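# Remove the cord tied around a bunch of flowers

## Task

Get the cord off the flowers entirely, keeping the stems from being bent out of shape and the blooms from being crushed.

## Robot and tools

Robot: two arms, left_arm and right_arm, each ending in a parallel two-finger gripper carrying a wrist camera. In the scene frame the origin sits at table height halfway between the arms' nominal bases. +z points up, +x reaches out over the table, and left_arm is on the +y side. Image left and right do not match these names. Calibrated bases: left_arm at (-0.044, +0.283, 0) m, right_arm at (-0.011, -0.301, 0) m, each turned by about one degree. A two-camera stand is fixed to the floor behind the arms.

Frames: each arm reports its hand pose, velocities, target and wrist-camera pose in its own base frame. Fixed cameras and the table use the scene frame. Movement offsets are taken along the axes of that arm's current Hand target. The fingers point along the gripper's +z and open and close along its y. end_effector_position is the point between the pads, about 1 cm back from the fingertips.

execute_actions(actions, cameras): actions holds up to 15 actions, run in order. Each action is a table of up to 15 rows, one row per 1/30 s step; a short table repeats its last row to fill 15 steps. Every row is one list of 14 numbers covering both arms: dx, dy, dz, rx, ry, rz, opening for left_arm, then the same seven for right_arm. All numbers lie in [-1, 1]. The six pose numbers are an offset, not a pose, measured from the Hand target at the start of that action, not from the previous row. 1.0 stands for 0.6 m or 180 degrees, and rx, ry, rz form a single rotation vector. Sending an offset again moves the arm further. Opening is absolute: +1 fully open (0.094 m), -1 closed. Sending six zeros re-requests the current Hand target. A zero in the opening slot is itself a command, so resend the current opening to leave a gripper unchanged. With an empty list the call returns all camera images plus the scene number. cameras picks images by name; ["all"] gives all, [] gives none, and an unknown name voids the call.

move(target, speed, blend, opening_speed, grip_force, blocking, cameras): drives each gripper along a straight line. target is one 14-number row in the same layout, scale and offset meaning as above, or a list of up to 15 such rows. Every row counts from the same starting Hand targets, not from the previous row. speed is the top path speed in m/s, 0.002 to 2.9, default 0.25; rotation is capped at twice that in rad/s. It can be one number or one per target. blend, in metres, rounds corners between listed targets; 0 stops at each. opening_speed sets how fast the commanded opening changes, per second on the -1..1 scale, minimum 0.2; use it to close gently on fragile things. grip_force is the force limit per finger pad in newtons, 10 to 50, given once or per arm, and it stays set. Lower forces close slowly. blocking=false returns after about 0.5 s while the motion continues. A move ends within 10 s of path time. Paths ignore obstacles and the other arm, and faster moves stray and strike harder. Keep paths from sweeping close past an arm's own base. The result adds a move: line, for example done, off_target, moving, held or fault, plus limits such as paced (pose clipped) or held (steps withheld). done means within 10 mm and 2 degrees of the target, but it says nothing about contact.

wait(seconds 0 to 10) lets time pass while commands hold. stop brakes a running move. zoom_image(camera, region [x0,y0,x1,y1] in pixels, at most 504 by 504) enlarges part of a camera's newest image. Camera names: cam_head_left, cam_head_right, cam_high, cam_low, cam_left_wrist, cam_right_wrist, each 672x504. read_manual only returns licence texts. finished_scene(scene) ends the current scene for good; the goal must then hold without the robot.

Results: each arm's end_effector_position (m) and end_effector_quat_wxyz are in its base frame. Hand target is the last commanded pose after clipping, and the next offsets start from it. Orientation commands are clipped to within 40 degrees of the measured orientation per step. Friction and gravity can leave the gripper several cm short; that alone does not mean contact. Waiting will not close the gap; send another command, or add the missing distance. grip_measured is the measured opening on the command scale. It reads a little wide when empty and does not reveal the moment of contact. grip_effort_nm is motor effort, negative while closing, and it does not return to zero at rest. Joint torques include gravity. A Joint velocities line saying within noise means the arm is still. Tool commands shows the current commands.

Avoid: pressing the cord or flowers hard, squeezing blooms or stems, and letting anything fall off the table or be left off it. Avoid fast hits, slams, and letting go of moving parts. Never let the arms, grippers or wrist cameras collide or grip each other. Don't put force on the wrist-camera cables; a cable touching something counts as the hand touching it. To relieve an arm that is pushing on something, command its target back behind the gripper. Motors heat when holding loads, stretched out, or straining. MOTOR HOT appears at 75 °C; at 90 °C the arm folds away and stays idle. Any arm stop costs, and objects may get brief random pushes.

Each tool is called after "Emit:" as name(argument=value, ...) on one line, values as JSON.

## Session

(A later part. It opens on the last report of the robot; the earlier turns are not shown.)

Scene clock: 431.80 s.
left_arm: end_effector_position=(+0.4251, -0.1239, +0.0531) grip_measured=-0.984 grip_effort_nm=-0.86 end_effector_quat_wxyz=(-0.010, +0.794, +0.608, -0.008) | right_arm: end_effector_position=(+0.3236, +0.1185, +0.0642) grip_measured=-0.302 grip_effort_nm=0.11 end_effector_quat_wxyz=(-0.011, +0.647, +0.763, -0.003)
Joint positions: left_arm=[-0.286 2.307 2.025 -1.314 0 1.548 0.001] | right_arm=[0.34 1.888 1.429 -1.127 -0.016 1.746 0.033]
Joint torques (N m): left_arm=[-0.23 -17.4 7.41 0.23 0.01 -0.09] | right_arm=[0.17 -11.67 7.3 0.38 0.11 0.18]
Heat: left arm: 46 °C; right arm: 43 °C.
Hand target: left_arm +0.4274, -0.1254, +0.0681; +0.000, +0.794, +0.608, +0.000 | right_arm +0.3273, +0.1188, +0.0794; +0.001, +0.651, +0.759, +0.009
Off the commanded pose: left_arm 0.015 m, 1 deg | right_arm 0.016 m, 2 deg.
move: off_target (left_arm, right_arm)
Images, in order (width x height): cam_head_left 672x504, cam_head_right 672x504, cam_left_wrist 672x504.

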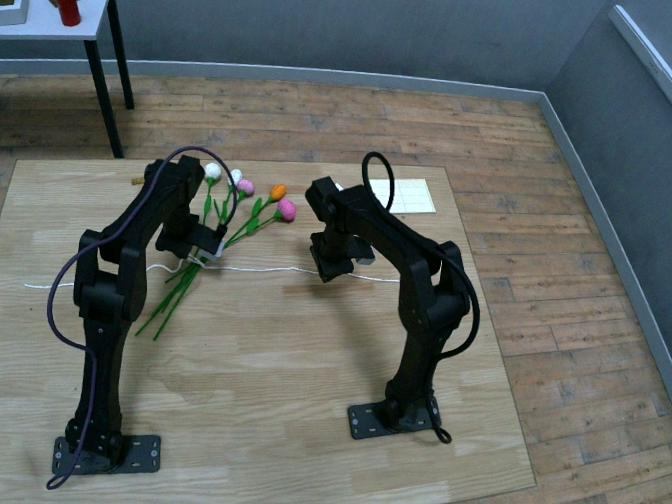

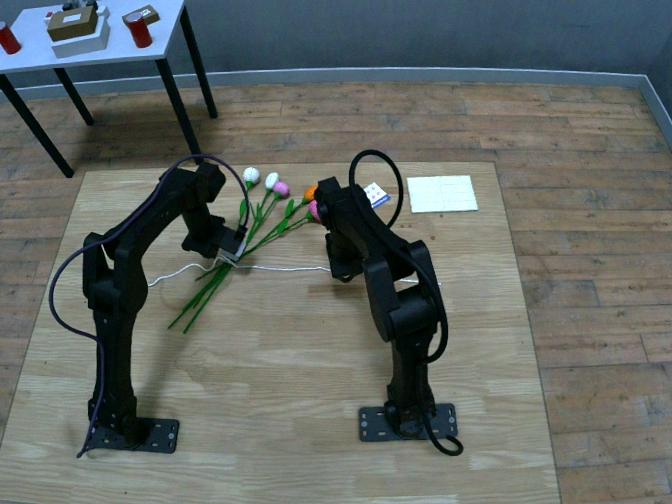

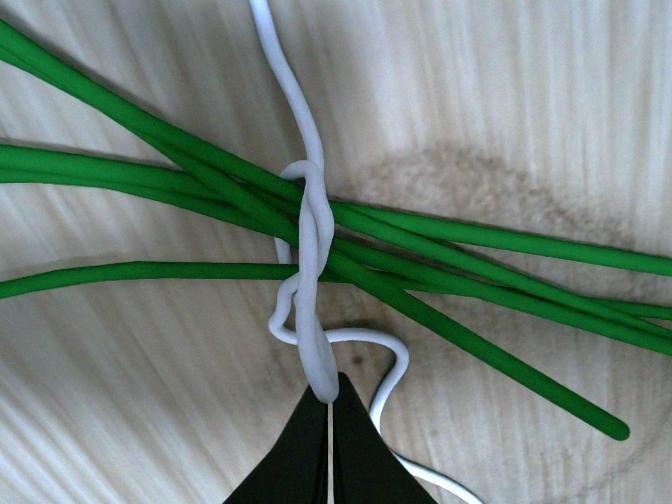

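Emit:
move(target=[-0.0167, 0.067, 0, 0, 0, 0, -1, 0, 0, 0, 0, 0, 0, -0.3], speed=0.08, cameras=["cam_left_wrist"])

Emit:
zoom_image(camera="cam_left_wrist", region=[180, 60, 500, 500])

Scene clock: 437.60 s.
left_arm: end_effector_position=(+0.4645, -0.1438, +0.0765) grip_measured=-0.984 grip_effort_nm=-0.85 end_effector_quat_wxyz=(+0.009, +0.793, +0.609, +0.007) | right_arm: end_effector_position=(+0.3236, +0.1185, +0.0642) grip_measured=-0.302 grip_effort_nm=0.11 end_effector_quat_wxyz=(-0.011, +0.647, +0.763, -0.003)
Joint positions: left_arm=[-0.303 2.517 2.493 -1.523 -0.001 1.53 0.001] | right_arm=[0.34 1.888 1.429 -1.127 -0.016 1.746 0.033]
Joint torques (N m): left_arm=[-0.4 -14.06 7.45 0.32 0.03 -0.07] | right_arm=[0.17 -11.69 7.31 0.37 0.11 0.19]
Heat: left arm: 47 °C; right arm: 43 °C.
Hand target: left_arm +0.4636, -0.1456, +0.0682; +0.000, +0.794, +0.608, +0.000 | right_arm +0.3273, +0.1188, +0.0794; +0.001, +0.651, +0.759, +0.009
Off the commanded pose: left_arm 0.009 m, 1 deg | right_arm 0.016 m, 2 deg.
move: off_target (right_arm)
Images, in order (width x height): cam_left_wrist 672x504.

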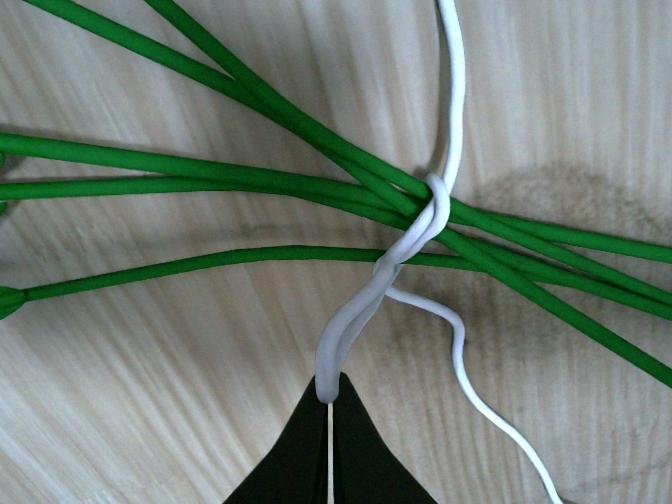

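Scaled by 1.145 from the camera's 672x504 image, which has a finer 960x720 frame.

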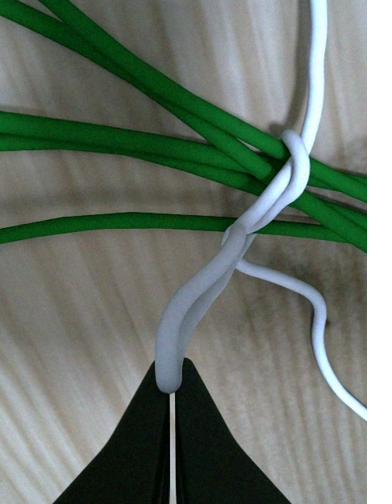

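Emit:
zoom_image(camera="cam_left_wrist", region=[340, 150, 490, 310])

Scaled by 3.150 from the camera's 672x504 image, which has a finer 960x720 frame.

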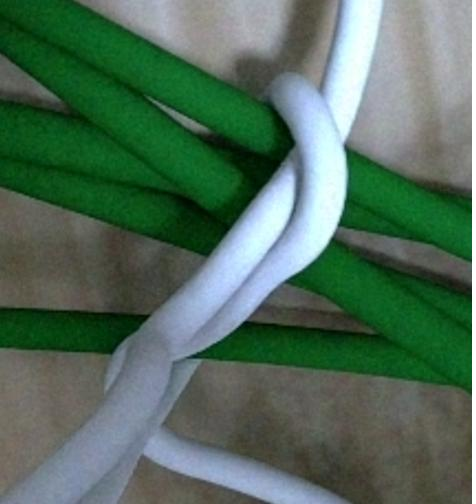

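Emit:
move(target=[[0, 0.02, 0.085, 0, 0, 0, -1, 0, 0, 0, 0, 0, 0, -0.3], [0, 0.02, 0.085, 0, 0, 0, -0.7, 0, 0, 0, 0, 0, 0, -0.3], [0.02, 0.02, 0.06, 0, 0, 0, -0.7, 0, 0, 0, 0, 0, 0, -0.3], [-0.06, -0.03, -0.08, 0, 0, 0, -0.7, 0, 0, 0, 0, 0, 0, -0.3]], speed=0.1, cameras=["cam_left_wrist"])

Emit:
zoom_image(camera="cam_left_wrist", region=[180, 60, 500, 500])

Scene clock: 452.77 s.
left_arm: end_effector_position=(+0.4420, -0.1764, +0.1059) grip_measured=-0.702 grip_effort_nm=0.12 end_effector_quat_wxyz=(+0.020, +0.794, +0.607, +0.013) | right_arm: end_effector_position=(+0.3236, +0.1185, +0.0642) grip_measured=-0.302 grip_effort_nm=0.11 end_effector_quat_wxyz=(-0.011, +0.647, +0.763, -0.003)
Joint positions: left_arm=[-0.383 2.434 2.459 -1.548 -0.003 1.453 0.014] | right_arm=[0.34 1.888 1.429 -1.127 -0.016 1.746 0.033]
Joint torques (N m): left_arm=[-0.35 -18.88 4.83 0.38 0.04 -0.1] | right_arm=[0.18 -11.67 7.3 0.37 0.11 0.19]
Heat: left arm: 45 °C; right arm: 43 °C.
Hand target: left_arm +0.4369, -0.1756, +0.1161; +0.000, +0.794, +0.609, +0.000 | right_arm +0.3273, +0.1188, +0.0794; +0.001, +0.651, +0.759, +0.009
Off the commanded pose: left_arm 0.012 m, 3 deg | right_arm 0.016 m, 2 deg.
joint sent to its limit (left arm) — joint 4 (wrist pitch), lower limit. The joint targets are off in orientation, not in position.
move: off_target (left_arm, right_arm); target 2's new opening was sent with left_arm's hand 0.012 m and 1 deg from that target
Images, in order (width x height): cam_left_wrist 672x504.

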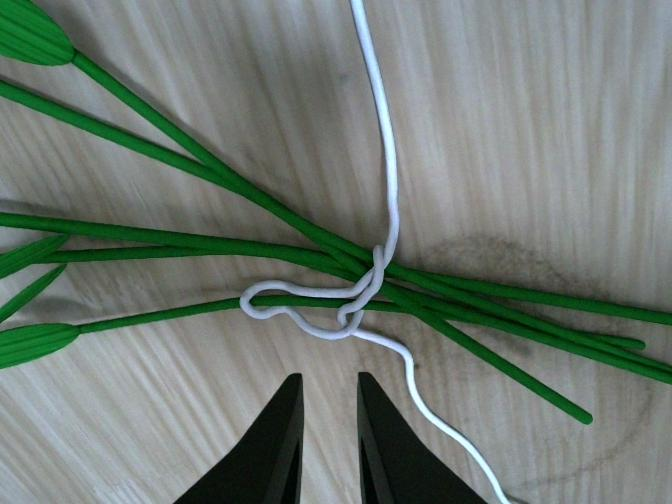

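Scaled by 1.145 from the camera's 672x504 image, which has a finer 960x720 frame.

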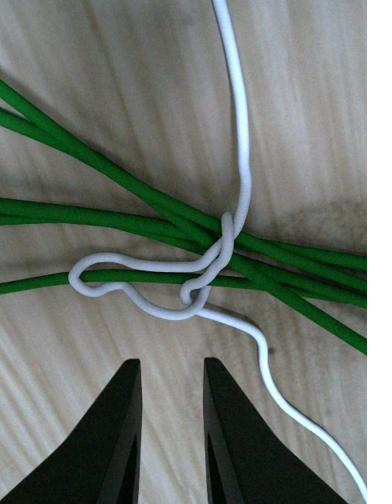

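Emit:
zoom_image(camera="cam_left_wrist", region=[230, 220, 430, 380])

Scaled by 2.520 from the camera's 672x504 image, which has a finer 960x720 frame.

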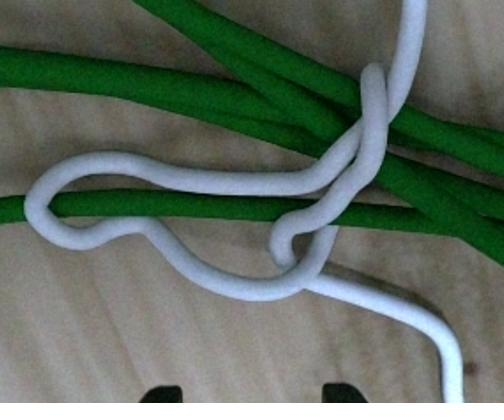

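Emit:
move(target=[0.0325, -0.0147, 0.1018, 0, 0, -0.741, -0.75, 0, 0, 0, 0, 0, 0, -0.3], speed=0.4, cameras=["cam_left_wrist"])

Emit:
zoom_image(camera="cam_left_wrist", region=[180, 160, 500, 500])

Scene clock: 490.30 s.
left_arm: end_effector_position=(+0.4304, -0.1557, +0.0390) grip_measured=-0.748 grip_effort_nm=-0.11 end_effector_quat_wxyz=(-0.017, -0.240, +0.971, +0.010) | right_arm: end_effector_position=(+0.3236, +0.1185, +0.0642) grip_measured=-0.302 grip_effort_nm=0.11 end_effector_quat_wxyz=(-0.011, +0.647, +0.763, -0.003)
Joint positions: left_arm=[-0.349 2.406 2.14 -1.345 0.002 -0.833 0.012] | right_arm=[0.34 1.888 1.429 -1.127 -0.016 1.746 0.033]
Joint torques (N m): left_arm=[0.32 -20.22 4.85 0.41 0 -0.1] | right_arm=[0.17 -11.69 7.3 0.37 0.11 0.18]
Heat: left arm: 53 °C; right arm: 43 °C.
Hand target: left_arm +0.4335, -0.1546, +0.0551; +0.000, -0.245, +0.970, +0.000 | right_arm +0.3273, +0.1188, +0.0794; +0.001, +0.651, +0.759, +0.009
Off the commanded pose: left_arm 0.016 m, 2 deg | right_arm 0.016 m, 2 deg.
move: off_target (left_arm, right_arm)
Images, in order (width x height): cam_left_wrist 672x504.

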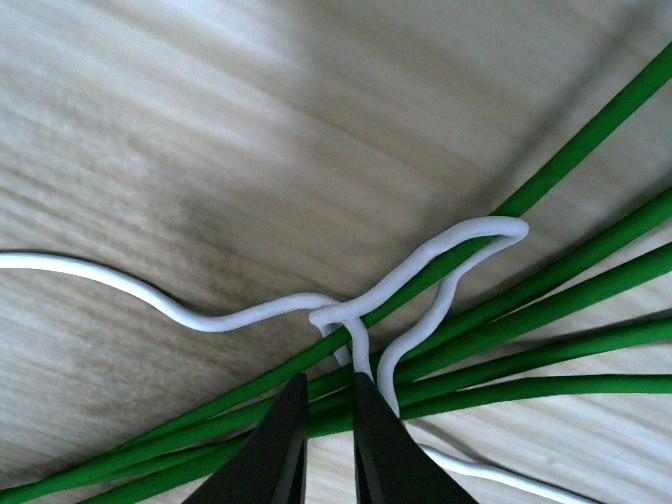

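Scaled by 1.482 from the camera's 672x504 image, which has a finer 960x720 frame.

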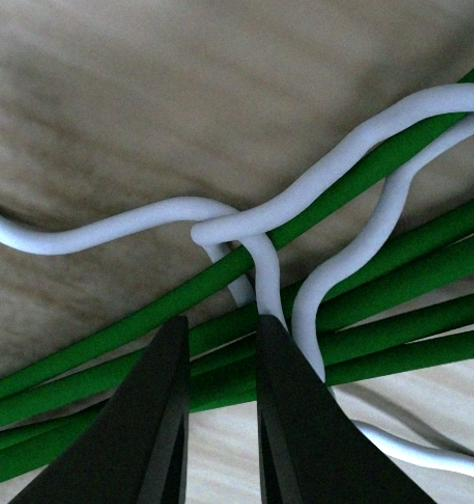

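Emit:
move(target=[-0.0098, -0.0133, 0.02, 0, 0, 0, -0.75, 0, 0, 0, 0, 0, 0, -0.3], speed=0.06, cameras=["cam_left_wrist"])

Emit:
zoom_image(camera="cam_left_wrist", region=[220, 240, 440, 460])

Scene clock: 498.50 s.
left_arm: end_effector_position=(+0.4359, -0.1577, +0.0424) grip_measured=-0.748 grip_effort_nm=-0.11 end_effector_quat_wxyz=(-0.008, -0.241, +0.970, +0.004) | right_arm: end_effector_position=(+0.3236, +0.1185, +0.0642) grip_measured=-0.302 grip_effort_nm=0.11 end_effector_quat_wxyz=(-0.011, +0.647, +0.763, -0.003)
Joint positions: left_arm=[-0.349 2.406 2.155 -1.337 0.002 -0.836 0.012] | right_arm=[0.34 1.888 1.429 -1.127 -0.016 1.746 0.033]
Joint torques (N m): left_arm=[0.12 -15.24 7.46 0.48 0.01 -0.1] | right_arm=[0.16 -11.67 7.31 0.37 0.11 0.19]
Heat: left arm: 53 °C; right arm: 43 °C.
Hand target: left_arm +0.4425, -0.1588, +0.0431; +0.000, -0.245, +0.970, +0.000 | right_arm +0.3273, +0.1188, +0.0794; +0.001, +0.651, +0.759, +0.009
Off the commanded pose: left_arm 0.007 m, 1 deg | right_arm 0.016 m, 2 deg.
move: off_target (right_arm)
Images, in order (width x height): cam_left_wrist 672x504.

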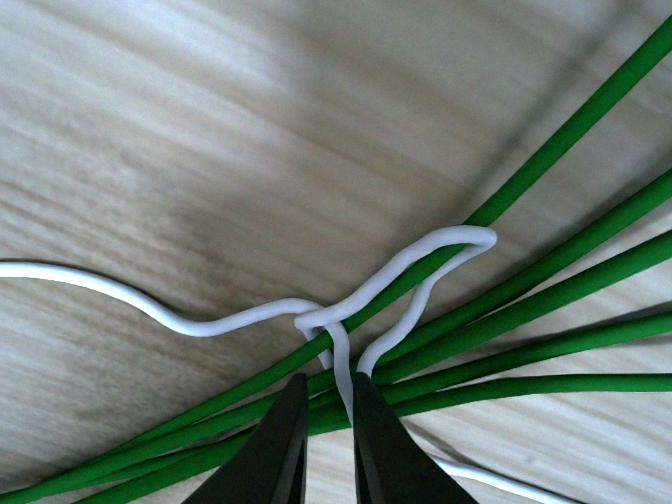

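Scaled by 2.291 from the camera's 672x504 image, which has a finer 960x720 frame.

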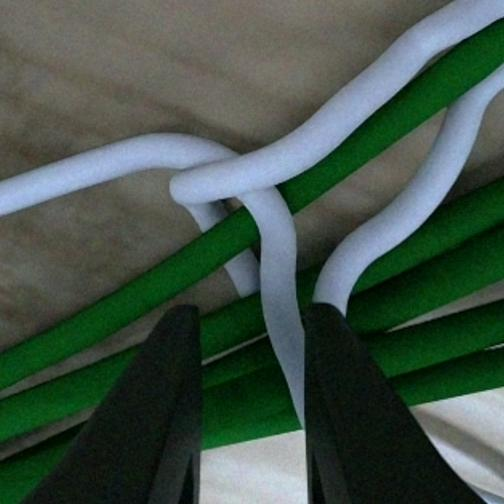

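Emit:
move(target=[-0.0037, -0.0035, 0.02, 0, 0, 0, -0.82, 0, 0, 0, 0, 0, 0, -0.3], speed=0.06, cameras=["cam_left_wrist"])

Emit:
zoom_image(camera="cam_left_wrist", region=[220, 240, 440, 460])

Scene clock: 504.83 s.
left_arm: end_effector_position=(+0.4434, -0.1605, +0.0424) grip_measured=-0.818 grip_effort_nm=-0.11 end_effector_quat_wxyz=(+0.006, -0.241, +0.970, -0.005) | right_arm: end_effector_position=(+0.3236, +0.1185, +0.0642) grip_measured=-0.302 grip_effort_nm=0.11 end_effector_quat_wxyz=(-0.011, +0.647, +0.763, -0.003)
Joint positions: left_arm=[-0.349 2.406 2.155 -1.305 0.002 -0.836 0.009] | right_arm=[0.34 1.888 1.429 -1.127 -0.016 1.746 0.033]
Joint torques (N m): left_arm=[0.18 -13.59 6.22 0.57 0 -0.09] | right_arm=[0.17 -11.67 7.3 0.38 0.11 0.19]
Heat: left arm: 52 °C; right arm: 43 °C.
Hand target: left_arm +0.4454, -0.1596, +0.0311; +0.000, -0.245, +0.970, +0.000 | right_arm +0.3273, +0.1188, +0.0794; +0.001, +0.651, +0.759, +0.009
Off the commanded pose: left_arm 0.012 m, 1 deg | right_arm 0.016 m, 2 deg.
move: off_target (left_arm, right_arm)
Images, in order (width x height): cam_left_wrist 672x504.

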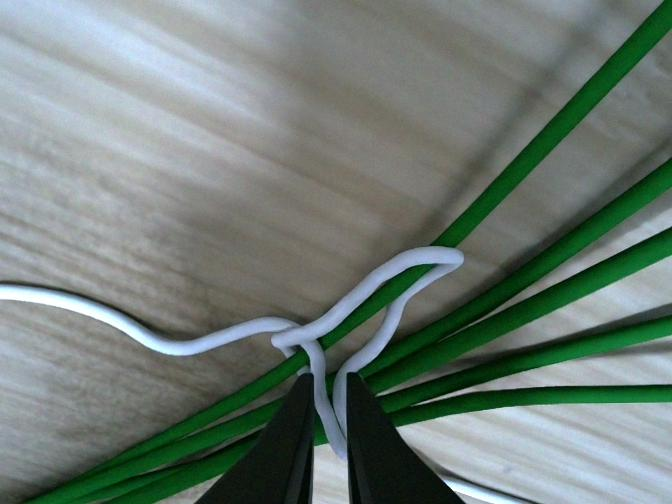

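Scaled by 2.291 from the camera's 672x504 image, which has a finer 960x720 frame.

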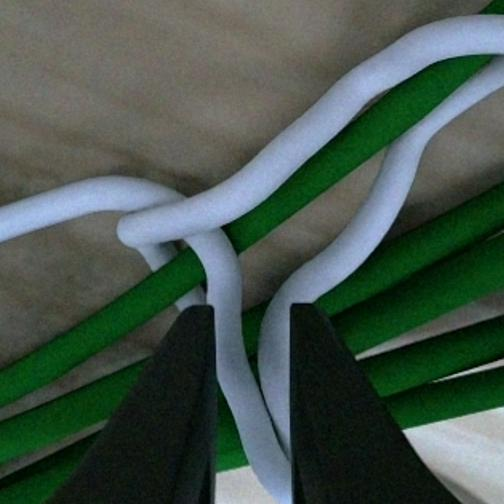

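Emit:
move(target=[-0.004, 0.004, 0.02, 0, 0, 0, -0.82, 0, 0, 0, 0, 0, 0, -0.3], speed=0.06, cameras=["cam_left_wrist"])

Emit:
zoom_image(camera="cam_left_wrist", region=[220, 240, 440, 460])

Scene clock: 507.37 s.
left_arm: end_effector_position=(+0.4480, -0.1600, +0.0348) grip_measured=-0.818 grip_effort_nm=-0.10 end_effector_quat_wxyz=(+0.012, -0.243, +0.970, -0.009) | right_arm: end_effector_position=(+0.3236, +0.1185, +0.0642) grip_measured=-0.302 grip_effort_nm=0.11 end_effector_quat_wxyz=(-0.011, +0.647, +0.763, -0.003)
Joint positions: left_arm=[-0.345 2.409 2.129 -1.261 0.002 -0.836 0.009] | right_arm=[0.34 1.888 1.429 -1.127 -0.016 1.746 0.033]
Joint torques (N m): left_arm=[0.49 -13.64 5.01 0.58 0.01 -0.03] | right_arm=[0.18 -11.67 7.3 0.38 0.11 0.18]
Heat: left arm: 52 °C; right arm: 43 °C.
Hand target: left_arm +0.4464, -0.1563, +0.0191; +0.000, -0.245, +0.970, +0.000 | right_arm +0.3273, +0.1188, +0.0794; +0.001, +0.651, +0.759, +0.009
Off the commanded pose: left_arm 0.016 m, 2 deg | right_arm 0.016 m, 2 deg.
move: off_target (left_arm, right_arm)
Images, in order (width x height): cam_left_wrist 672x504.

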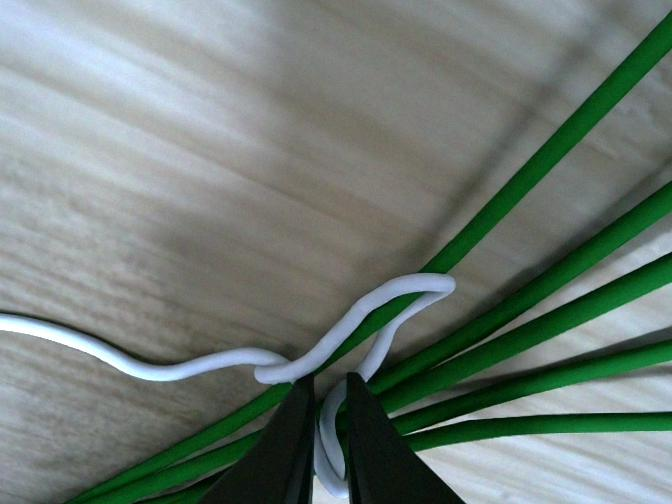

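Scaled by 2.291 from the camera's 672x504 image, which has a finer 960x720 frame.

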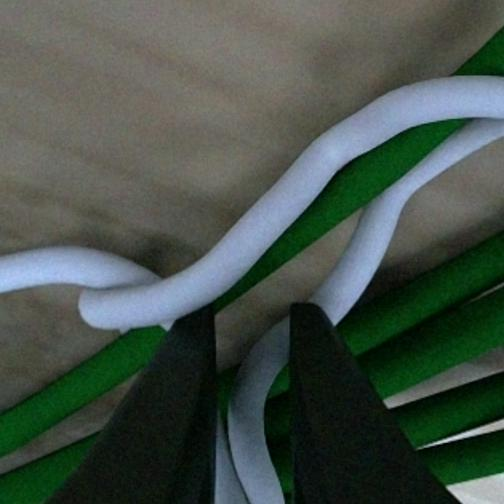

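Emit:
move(target=[0.0005, 0.0062, -0.0932, 0, 0, 0, -0.82, 0, 0, 0, 0, 0, 0, -0.3], speed=0.15, cameras=["cam_left_wrist"])

Emit:
zoom_image(camera="cam_left_wrist", region=[220, 200, 440, 420])

Scene clock: 513.20 s.
left_arm: end_effector_position=(+0.4422, -0.1555, +0.0789) grip_measured=-0.818 grip_effort_nm=-0.11 end_effector_quat_wxyz=(+0.004, -0.244, +0.970, -0.004) | right_arm: end_effector_position=(+0.3236, +0.1185, +0.0642) grip_measured=-0.302 grip_effort_nm=0.11 end_effector_quat_wxyz=(-0.011, +0.647, +0.763, -0.003)
Joint positions: left_arm=[-0.34 2.409 2.305 -1.456 0.002 -0.833 0.009] | right_arm=[0.34 1.888 1.429 -1.127 -0.016 1.746 0.033]
Joint torques (N m): left_arm=[0.51 -14.08 7.38 0.35 0 -0.01] | right_arm=[0.17 -11.66 7.3 0.37 0.11 0.19]
Heat: left arm: 51 °C; right arm: 43 °C.
Hand target: left_arm +0.4443, -0.1531, +0.0750; +0.000, -0.245, +0.970, +0.000 | right_arm +0.3273, +0.1188, +0.0794; +0.001, +0.651, +0.759, +0.009
Off the commanded pose: left_arm 0.005 m, 1 deg | right_arm 0.016 m, 2 deg.
move: off_target (right_arm)
Images, in order (width x height): cam_left_wrist 672x504.

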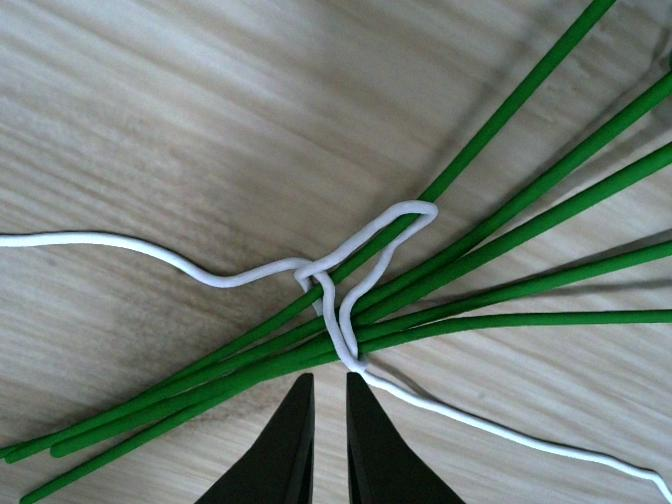

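Scaled by 2.291 from the camera's 672x504 image, which has a finer 960x720 frame.

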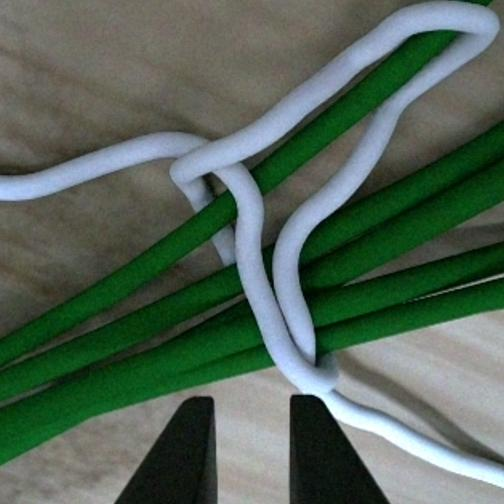

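Emit:
move(target=[0.0018, 0.0034, 0.0917, 0, 0, -0.109, -0.82, 0, 0, 0, 0, 0, 0, -0.3], speed=0.1, cameras=["cam_left_wrist"])

Emit:
zoom_image(camera="cam_left_wrist", region=[220, 240, 440, 460])

Scene clock: 526.20 s.
left_arm: end_effector_position=(+0.4435, -0.1568, +0.0282) grip_measured=-0.818 grip_effort_nm=-0.11 end_effector_quat_wxyz=(+0.002, -0.400, +0.916, -0.006) | right_arm: end_effector_position=(+0.3236, +0.1185, +0.0642) grip_measured=-0.302 grip_effort_nm=0.11 end_effector_quat_wxyz=(-0.011, +0.647, +0.763, -0.003)
Joint positions: left_arm=[-0.34 2.409 2.103 -1.254 0.006 -1.163 0.009] | right_arm=[0.34 1.888 1.429 -1.127 -0.016 1.746 0.033]
Joint torques (N m): left_arm=[0.59 -15.88 3.78 0.68 -0.04 -0.1] | right_arm=[0.18 -11.67 7.28 0.37 0.11 0.18]
Heat: left arm: 51 °C; right arm: 43 °C.
Hand target: left_arm +0.4425, -0.1519, +0.0200; +0.000, -0.407, +0.914, +0.000 | right_arm +0.3273, +0.1188, +0.0794; +0.001, +0.651, +0.759, +0.009
Off the commanded pose: left_arm 0.010 m, 1 deg | right_arm 0.016 m, 2 deg.
move: off_target (right_arm)
Images, in order (width x height): cam_left_wrist 672x504.

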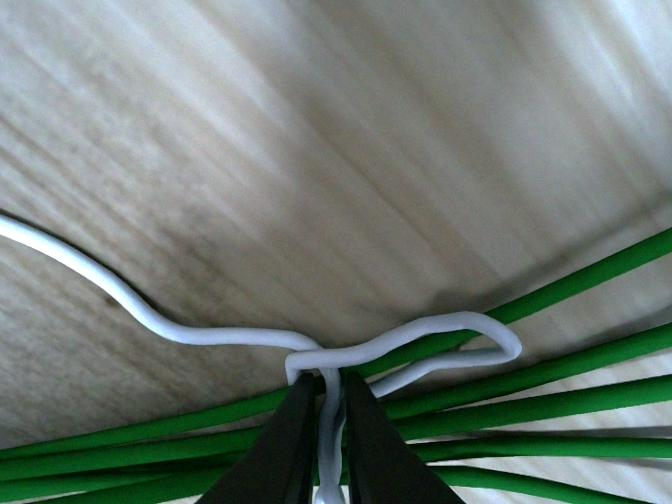

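Scaled by 2.291 from the camera's 672x504 image, which has a finer 960x720 frame.

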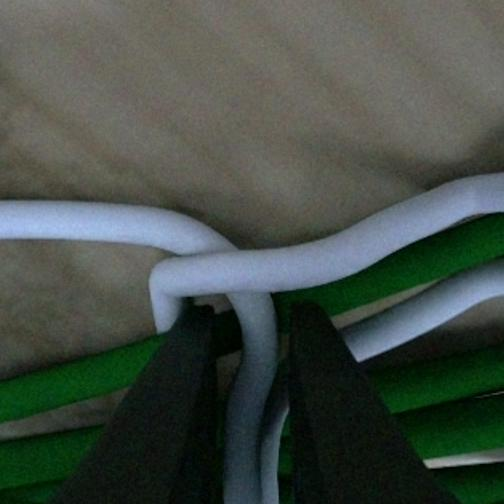

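Emit:
move(target=[-0.005, 0.003, 0.02, 0, 0, 0, -0.82, 0, 0, 0, 0, 0, 0, -0.3], speed=0.1, cameras=["cam_left_wrist"])

Emit:
zoom_image(camera="cam_left_wrist", region=[220, 240, 440, 460])

Scene clock: 532.33 s.
left_arm: end_effector_position=(+0.4459, -0.1563, +0.0273) grip_measured=-0.818 grip_effort_nm=-0.11 end_effector_quat_wxyz=(+0.007, -0.403, +0.915, -0.016) | right_arm: end_effector_position=(+0.3236, +0.1185, +0.0642) grip_measured=-0.302 grip_effort_nm=0.11 end_effector_quat_wxyz=(-0.011, +0.647, +0.763, -0.003)
Joint positions: left_arm=[-0.334 2.391 2.068 -1.215 0.014 -1.164 0.009] | right_arm=[0.34 1.888 1.429 -1.127 -0.016 1.746 0.033]
Joint torques (N m): left_arm=[0.76 -13.97 3.29 0.76 -0.14 -0.03] | right_arm=[0.17 -11.67 7.3 0.38 0.11 0.19]
Heat: left arm: 51 °C; right arm: 43 °C.
Hand target: left_arm +0.4431, -0.1485, +0.0080; +0.000, -0.406, +0.914, +0.000 | right_arm +0.3273, +0.1188, +0.0794; +0.001, +0.651, +0.759, +0.009
Off the commanded pose: left_arm 0.021 m, 2 deg | right_arm 0.016 m, 2 deg.
move: off_target (left_arm, right_arm)
Images, in order (width x height): cam_left_wrist 672x504.

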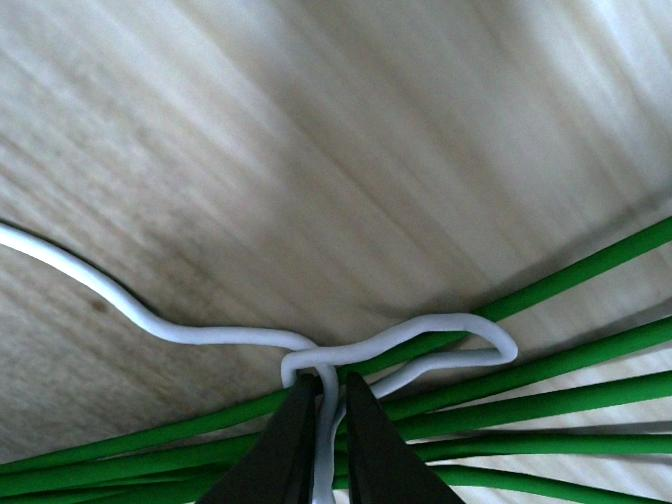

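Scaled by 2.291 from the camera's 672x504 image, which has a finer 960x720 frame.

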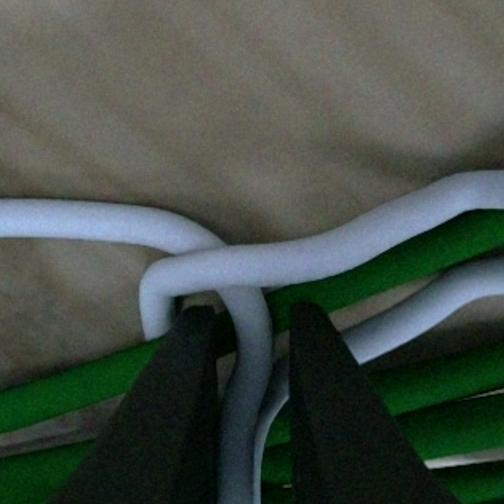

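Emit:
move(target=[0.003, 0, 0.02, 0, 0, 0, -0.82, 0, 0, 0, 0, 0, 0, -0.3], speed=0.1, cameras=["cam_left_wrist"])

Emit:
zoom_image(camera="cam_left_wrist", region=[220, 240, 440, 460])

Scene clock: 535.37 s.
left_arm: end_effector_position=(+0.4481, -0.1577, +0.0265) grip_measured=-0.818 grip_effort_nm=-0.10 end_effector_quat_wxyz=(+0.015, -0.403, +0.915, -0.026) | right_arm: end_effector_position=(+0.3236, +0.1185, +0.0642) grip_measured=-0.302 grip_effort_nm=0.11 end_effector_quat_wxyz=(-0.011, +0.647, +0.763, -0.003)
Joint positions: left_arm=[-0.334 2.374 2.033 -1.173 0.018 -1.164 0.009] | right_arm=[0.34 1.888 1.429 -1.127 -0.016 1.746 0.033]
Joint torques (N m): left_arm=[0.38 -12.12 2.84 0.78 -0.17 -0.07] | right_arm=[0.17 -11.66 7.28 0.37 0.11 0.19]
Heat: left arm: 52 °C; right arm: 43 °C.
Hand target: left_arm +0.4420, -0.1499, -0.0039; +0.000, -0.406, +0.914, +0.000 | right_arm +0.3273, +0.1188, +0.0794; +0.001, +0.651, +0.759, +0.009
Off the commanded pose: left_arm 0.032 m, 3 deg | right_arm 0.016 m, 2 deg.
move: off_target (left_arm, right_arm)
Images, in order (width x height): cam_left_wrist 672x504.

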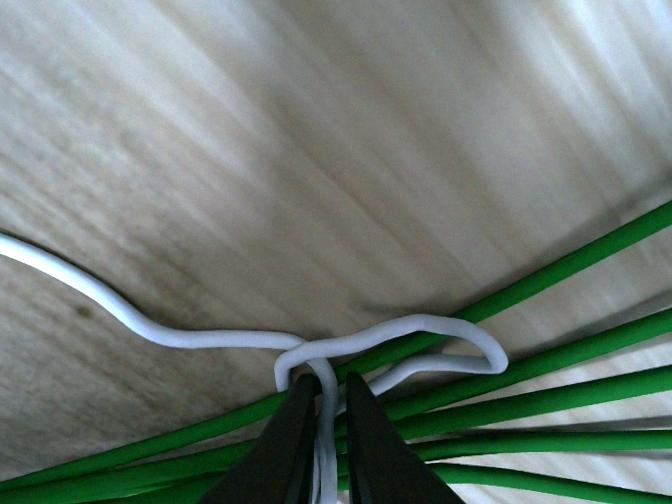

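Scaled by 2.291 from the camera's 672x504 image, which has a finer 960x720 frame.

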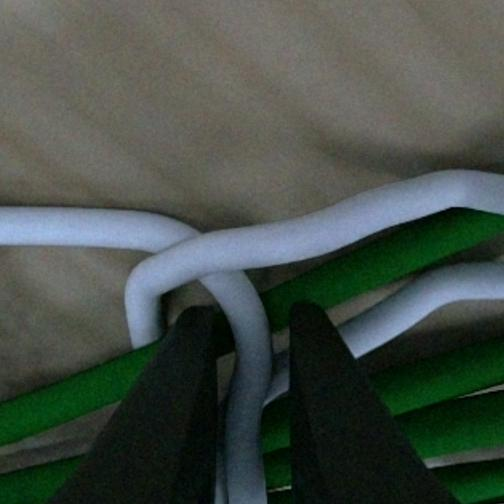

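Emit:
move(target=[[0, 0, -0.0232, 0, 0, 0, -0.82, 0, 0, 0, 0, 0, 0, -0.3], [0, 0, -0.0232, 0, 0, 0, -1, 0, 0, 0, 0, 0, 0, -0.3]], speed=0.1, opening_speed=0.4, cameras=["cam_left_wrist"])

Emit:
zoom_image(camera="cam_left_wrist", region=[220, 240, 440, 460])

Scene clock: 539.50 s.
left_arm: end_effector_position=(+0.4461, -0.1570, +0.0279) grip_measured=-0.952 grip_effort_nm=-0.97 end_effector_quat_wxyz=(+0.012, -0.403, +0.915, -0.023) | right_arm: end_effector_position=(+0.3236, +0.1185, +0.0642) grip_measured=-0.302 grip_effort_nm=0.11 end_effector_quat_wxyz=(-0.011, +0.647, +0.763, -0.003)
Joint positions: left_arm=[-0.334 2.372 2.036 -1.185 0.017 -1.164 0.002] | right_arm=[0.34 1.888 1.429 -1.127 -0.016 1.746 0.033]
Joint torques (N m): left_arm=[0.43 -12.62 5.53 0.46 -0.15 -0.06] | right_arm=[0.17 -11.66 7.28 0.37 0.11 0.18]
Heat: left arm: 51 °C; right arm: 43 °C.
Hand target: left_arm +0.4419, -0.1498, +0.0099; +0.000, -0.406, +0.914, +0.000 | right_arm +0.3273, +0.1188, +0.0794; +0.001, +0.651, +0.759, +0.009
Off the commanded pose: left_arm 0.020 m, 3 deg | right_arm 0.016 m, 2 deg.
move: off_target (left_arm, right_arm); target 2's new opening was sent with left_arm's hand 0.020 m and 3 deg from that target
Images, in order (width x height): cam_left_wrist 672x504.

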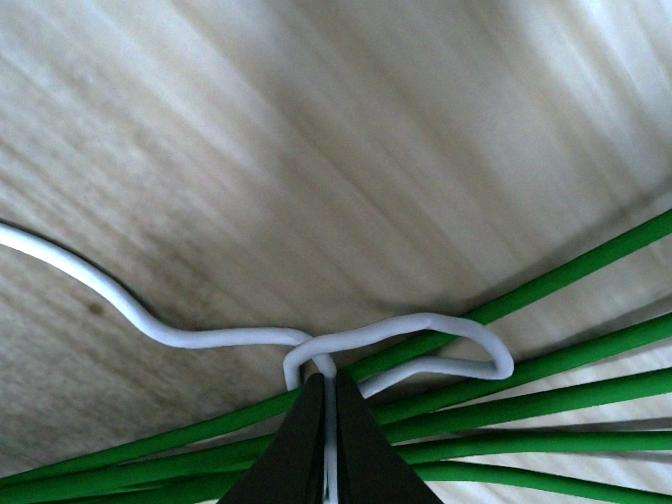

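Scaled by 2.291 from the camera's 672x504 image, which has a finer 960x720 frame.

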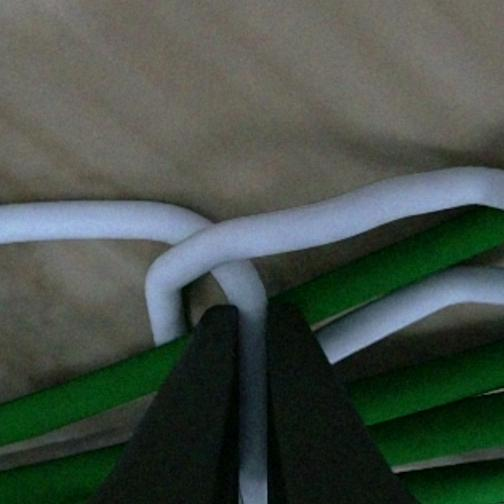

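Emit:
move(target=[0.05, 0, -0.06, 0, 0, 0, -1, 0, 0, 0, 0, 0, 0, -0.3], speed=0.08, cameras=["cam_left_wrist"])

Emit:
zoom_image(camera="cam_left_wrist", region=[180, 200, 500, 500])

Scene clock: 543.97 s.
left_arm: end_effector_position=(+0.4209, -0.1679, +0.0296) grip_measured=-0.954 grip_effort_nm=-1.03 end_effector_quat_wxyz=(-0.007, -0.406, +0.914, +0.011) | right_arm: end_effector_position=(+0.3236, +0.1185, +0.0642) grip_measured=-0.302 grip_effort_nm=0.11 end_effector_quat_wxyz=(-0.011, +0.647, +0.763, -0.003)
Joint positions: left_arm=[-0.384 2.368 2.036 -1.266 -0.005 -1.22 0.002] | right_arm=[0.34 1.888 1.429 -1.127 -0.016 1.746 0.033]
Joint torques (N m): left_arm=[-0.57 -18.61 6.78 0.19 0.05 -0.11] | right_arm=[0.18 -11.67 7.28 0.38 0.11 0.18]
Heat: left arm: 51 °C; right arm: 43 °C.
Hand target: left_arm +0.4218, -0.1720, +0.0458; +0.000, -0.406, +0.914, +0.000 | right_arm +0.3273, +0.1188, +0.0794; +0.001, +0.651, +0.759, +0.009
Off the commanded pose: left_arm 0.017 m, 2 deg | right_arm 0.016 m, 2 deg.
move: off_target (left_arm, right_arm)
Images, in order (width x height): cam_left_wrist 672x504.

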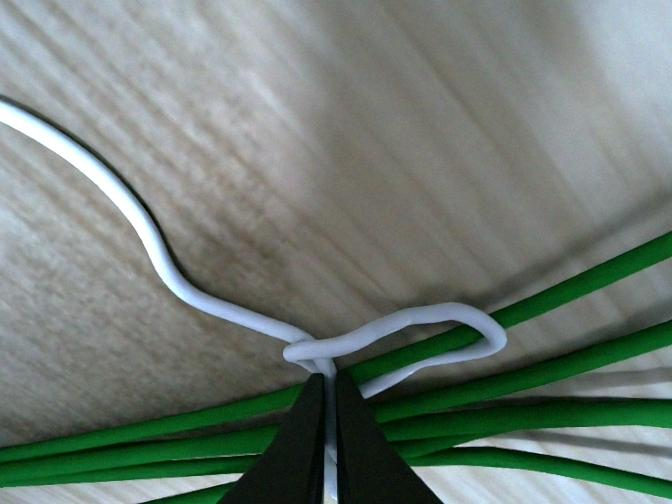

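Scaled by 1.575 from the camera's 672x504 image, which has a finer 960x720 frame.

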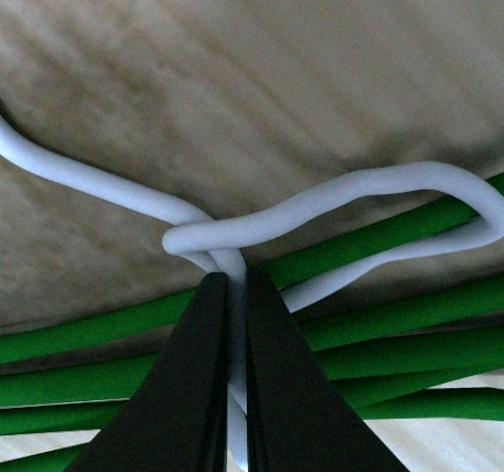

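Emit:
move(target=[0.05, 0, -0.06, 0, 0, 0, -1, 0, 0, 0, 0, 0, 0, -0.3], speed=0.08, cameras=["cam_left_wrist"])

Emit:
zoom_image(camera="cam_left_wrist", region=[180, 200, 500, 500])

Scene clock: 547.37 s.
left_arm: end_effector_position=(+0.3985, -0.1930, +0.0613) grip_measured=-0.954 grip_effort_nm=-1.02 end_effector_quat_wxyz=(-0.014, -0.404, +0.915, +0.015) | right_arm: end_effector_position=(+0.3236, +0.1185, +0.0642) grip_measured=-0.302 grip_effort_nm=0.11 end_effector_quat_wxyz=(-0.011, +0.647, +0.763, -0.003)
Joint positions: left_arm=[-0.452 2.326 2.089 -1.374 0.002 -1.284 0.002] | right_arm=[0.34 1.888 1.429 -1.127 -0.016 1.746 0.033]
Joint torques (N m): left_arm=[0.16 -18.82 7.35 0.21 0 -0.09] | right_arm=[0.2 -11.67 7.3 0.37 0.11 0.19]
Heat: left arm: 51 °C; right arm: 43 °C.
Hand target: left_arm +0.4017, -0.1944, +0.0818; +0.000, -0.407, +0.914, +0.000 | right_arm +0.3273, +0.1188, +0.0794; +0.001, +0.651, +0.759, +0.009
Off the commanded pose: left_arm 0.021 m, 2 deg | right_arm 0.016 m, 2 deg.
move: off_target (left_arm, right_arm)
Images, in order (width x height): cam_left_wrist 672x504.

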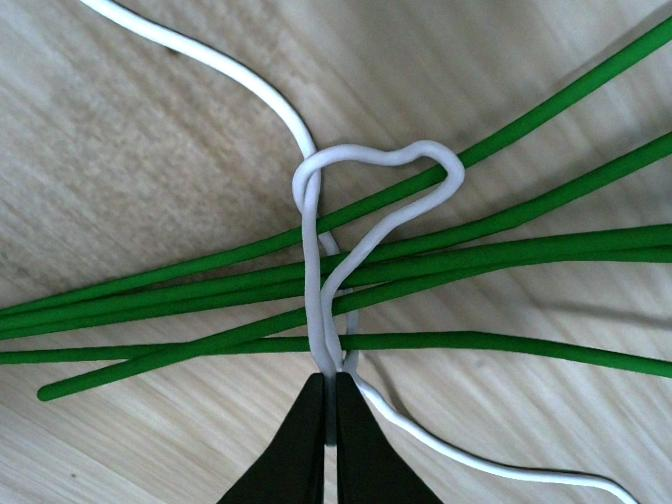

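Scaled by 1.575 from the camera's 672x504 image, which has a finer 960x720 frame.

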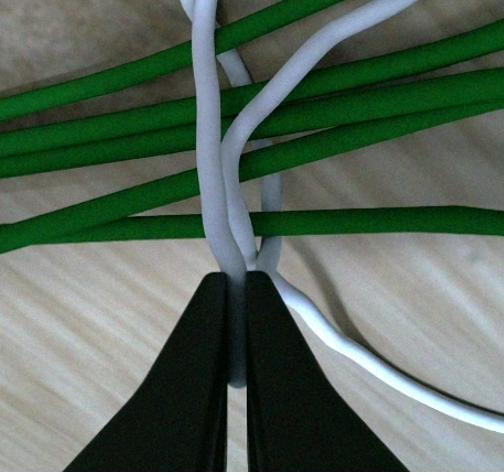

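Emit:
move(target=[0.1, 0, -0.04, 0, 0, 0, -1, 0, 0, 0, 0, 0, 0, -0.3], speed=0.1, cameras=["cam_left_wrist", "cam_high"])

Emit:
zoom_image(camera="cam_left_wrist", region=[180, 50, 500, 500])

Scene clock: 550.90 s.
left_arm: end_effector_position=(+0.3590, -0.2383, +0.0844) grip_measured=-0.954 grip_effort_nm=-1.02 end_effector_quat_wxyz=(-0.013, -0.403, +0.915, +0.018) | right_arm: end_effector_position=(+0.3236, +0.1185, +0.0642) grip_measured=-0.302 grip_effort_nm=0.11 end_effector_quat_wxyz=(-0.011, +0.647, +0.763, -0.003)
Joint positions: left_arm=[-0.587 2.272 2.089 -1.432 0.003 -1.416 0.002] | right_arm=[0.34 1.888 1.429 -1.127 -0.016 1.746 0.033]
Joint torques (N m): left_arm=[0.14 -18.69 7.28 0.23 -0.01 -0.11] | right_arm=[0.18 -11.67 7.3 0.37 0.11 0.19]
Heat: left arm: 51 °C; right arm: 43 °C.
Hand target: left_arm +0.3615, -0.2388, +0.1058; +0.000, -0.407, +0.914, +0.000 | right_arm +0.3273, +0.1188, +0.0794; +0.001, +0.651, +0.759, +0.009
Off the commanded pose: left_arm 0.022 m, 3 deg | right_arm 0.016 m, 2 deg.
move: off_target (left_arm, right_arm)
Images, in order (width x height): cam_high 672x504, cam_left_wrist 672x504.

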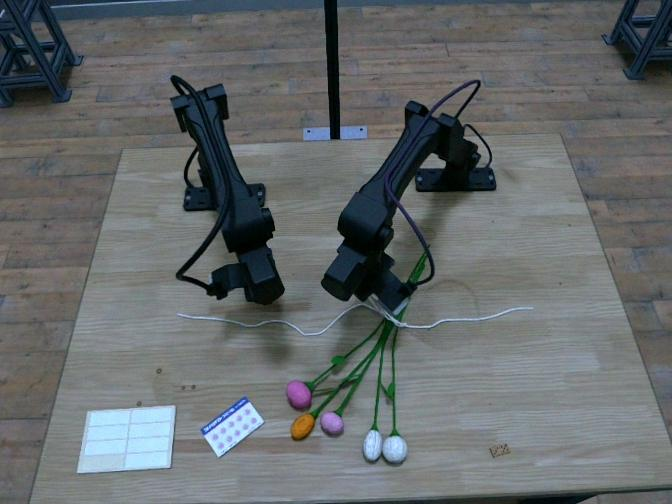

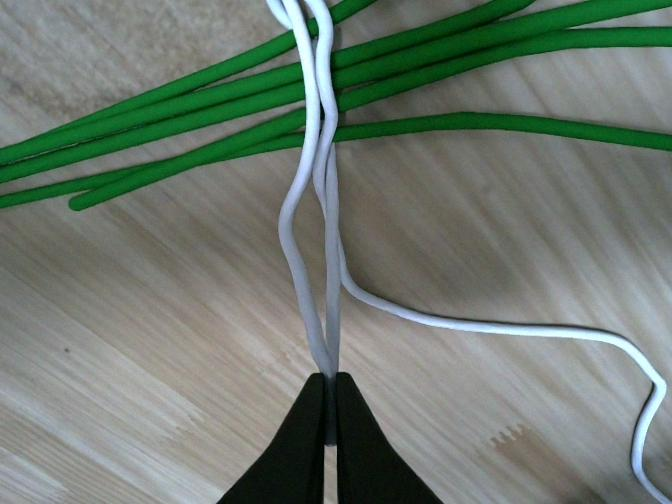

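Scaled by 1.120 from the camera's 672x504 image, which has a finer 960x720 frame.

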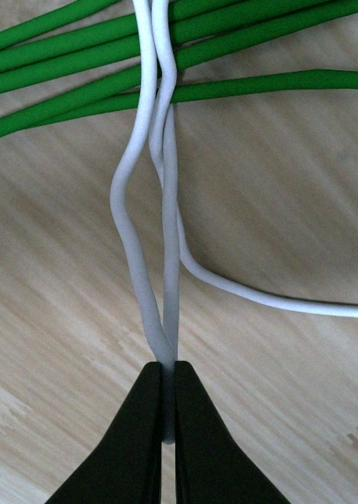

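Emit:
move(target=[[-0.033, 0, 0.126, 0, 0, 0, -1, 0, 0, 0, 0, 0, 0, -0.3], [-0.033, 0, 0.126, 0, 0, 0, -0.7, 0, 0, 0, 0, 0, 0, -0.3], [-0.05, 0.0, -0.02, 0, 0, 0, -0.7, 0, 0, 0, 0, 0, 0, -0.3]], speed=0.12, cameras=["cam_left_wrist"])

Emit:
zoom_image(camera="cam_left_wrist", region=[180, 50, 500, 500])

Scene clock: 557.43 s.
left_arm: end_effector_position=(+0.3799, -0.2185, +0.1182) grip_measured=-0.702 grip_effort_nm=0.12 end_effector_quat_wxyz=(+0.001, -0.406, +0.914, -0.004) | right_arm: end_effector_position=(+0.3236, +0.1185, +0.0642) grip_measured=-0.302 grip_effort_nm=0.11 end_effector_quat_wxyz=(-0.011, +0.647, +0.763, -0.003)
Joint positions: left_arm=[-0.523 2.263 2.211 -1.51 0.003 -1.36 0.014] | right_arm=[0.34 1.888 1.429 -1.127 -0.016 1.746 0.033]
Joint torques (N m): left_arm=[0.39 -13.75 7.2 0.34 -0.01 -0.02] | right_arm=[0.18 -11.69 7.28 0.38 0.11 0.18]
Heat: left arm: 52 °C; right arm: 43 °C.
Hand target: left_arm +0.3816, -0.2166, +0.1178; +0.000, -0.407, +0.914, +0.000 | right_arm +0.3273, +0.1188, +0.0794; +0.001, +0.651, +0.759, +0.009
Off the commanded pose: left_arm 0.003 m, 0 deg | right_arm 0.016 m, 2 deg.
move: off_target (right_arm)
Images, in order (width x height): cam_left_wrist 672x504.

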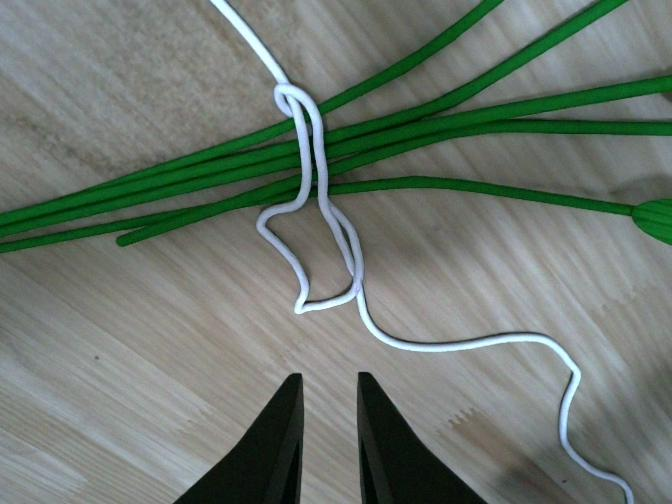

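Scaled by 1.120 from the camera's 672x504 image, which has a finer 960x720 frame.

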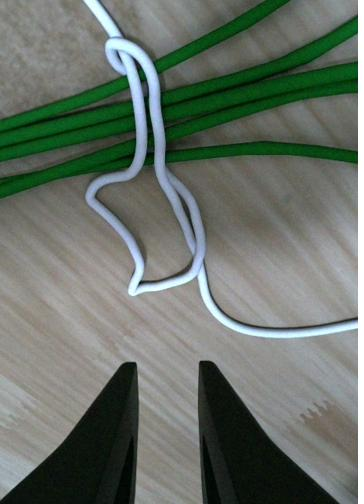

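Emit:
move(target=[0.0227, 0.0482, 0.11, 0, 0, -0.08, -0.75, 0, 0, 0, 0, 0, 0, -0.3], speed=0.12, cameras=["cam_left_wrist"])

Emit:
zoom_image(camera="cam_left_wrist", region=[180, 150, 500, 500])

Scene clock: 571.07 s.
left_arm: end_effector_position=(+0.3517, -0.2061, +0.0407) grip_measured=-0.748 grip_effort_nm=-0.10 end_effector_quat_wxyz=(-0.008, -0.517, +0.856, +0.011) | right_arm: end_effector_position=(+0.3236, +0.1185, +0.0642) grip_measured=-0.302 grip_effort_nm=0.11 end_effector_quat_wxyz=(-0.011, +0.647, +0.763, -0.003)
Joint positions: left_arm=[-0.531 2.16 1.733 -1.17 0.004 -1.617 0.012] | right_arm=[0.34 1.888 1.429 -1.127 -0.016 1.746 0.033]
Joint torques (N m): left_arm=[-0.58 -17.29 4.81 0.43 -0.02 -0.1] | right_arm=[0.17 -11.67 7.31 0.37 0.11 0.19]
Heat: left arm: 51 °C; right arm: 43 °C.
Hand target: left_arm +0.3510, -0.2074, +0.0518; +0.000, -0.518, +0.856, +0.000 | right_arm +0.3273, +0.1188, +0.0794; +0.001, +0.651, +0.759, +0.009
Off the commanded pose: left_arm 0.011 m, 2 deg | right_arm 0.016 m, 2 deg.
move: off_target (left_arm, right_arm)
Images, in order (width x height): cam_left_wrist 672x504.

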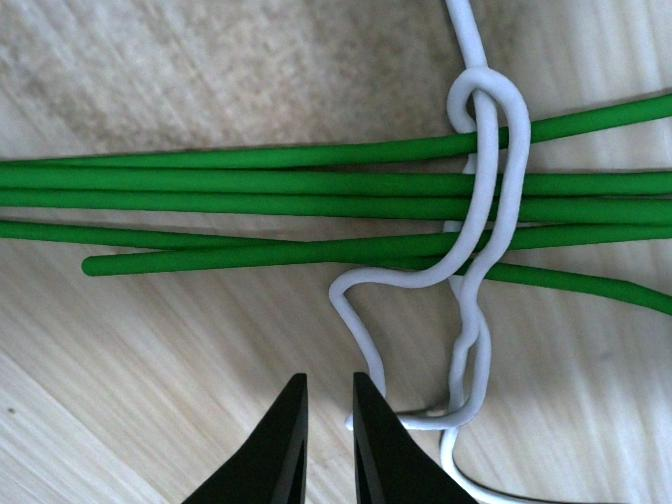

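Scaled by 1.440 from the camera's 672x504 image, which has a finer 960x720 frame.

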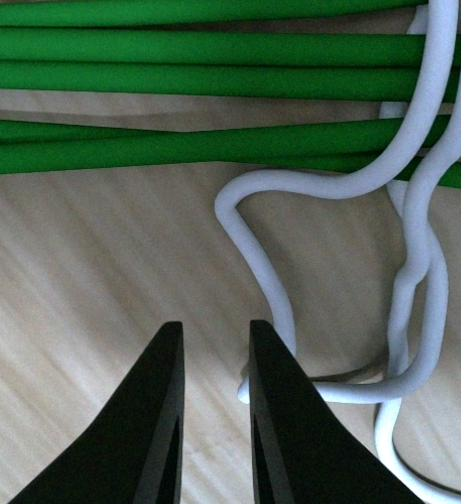

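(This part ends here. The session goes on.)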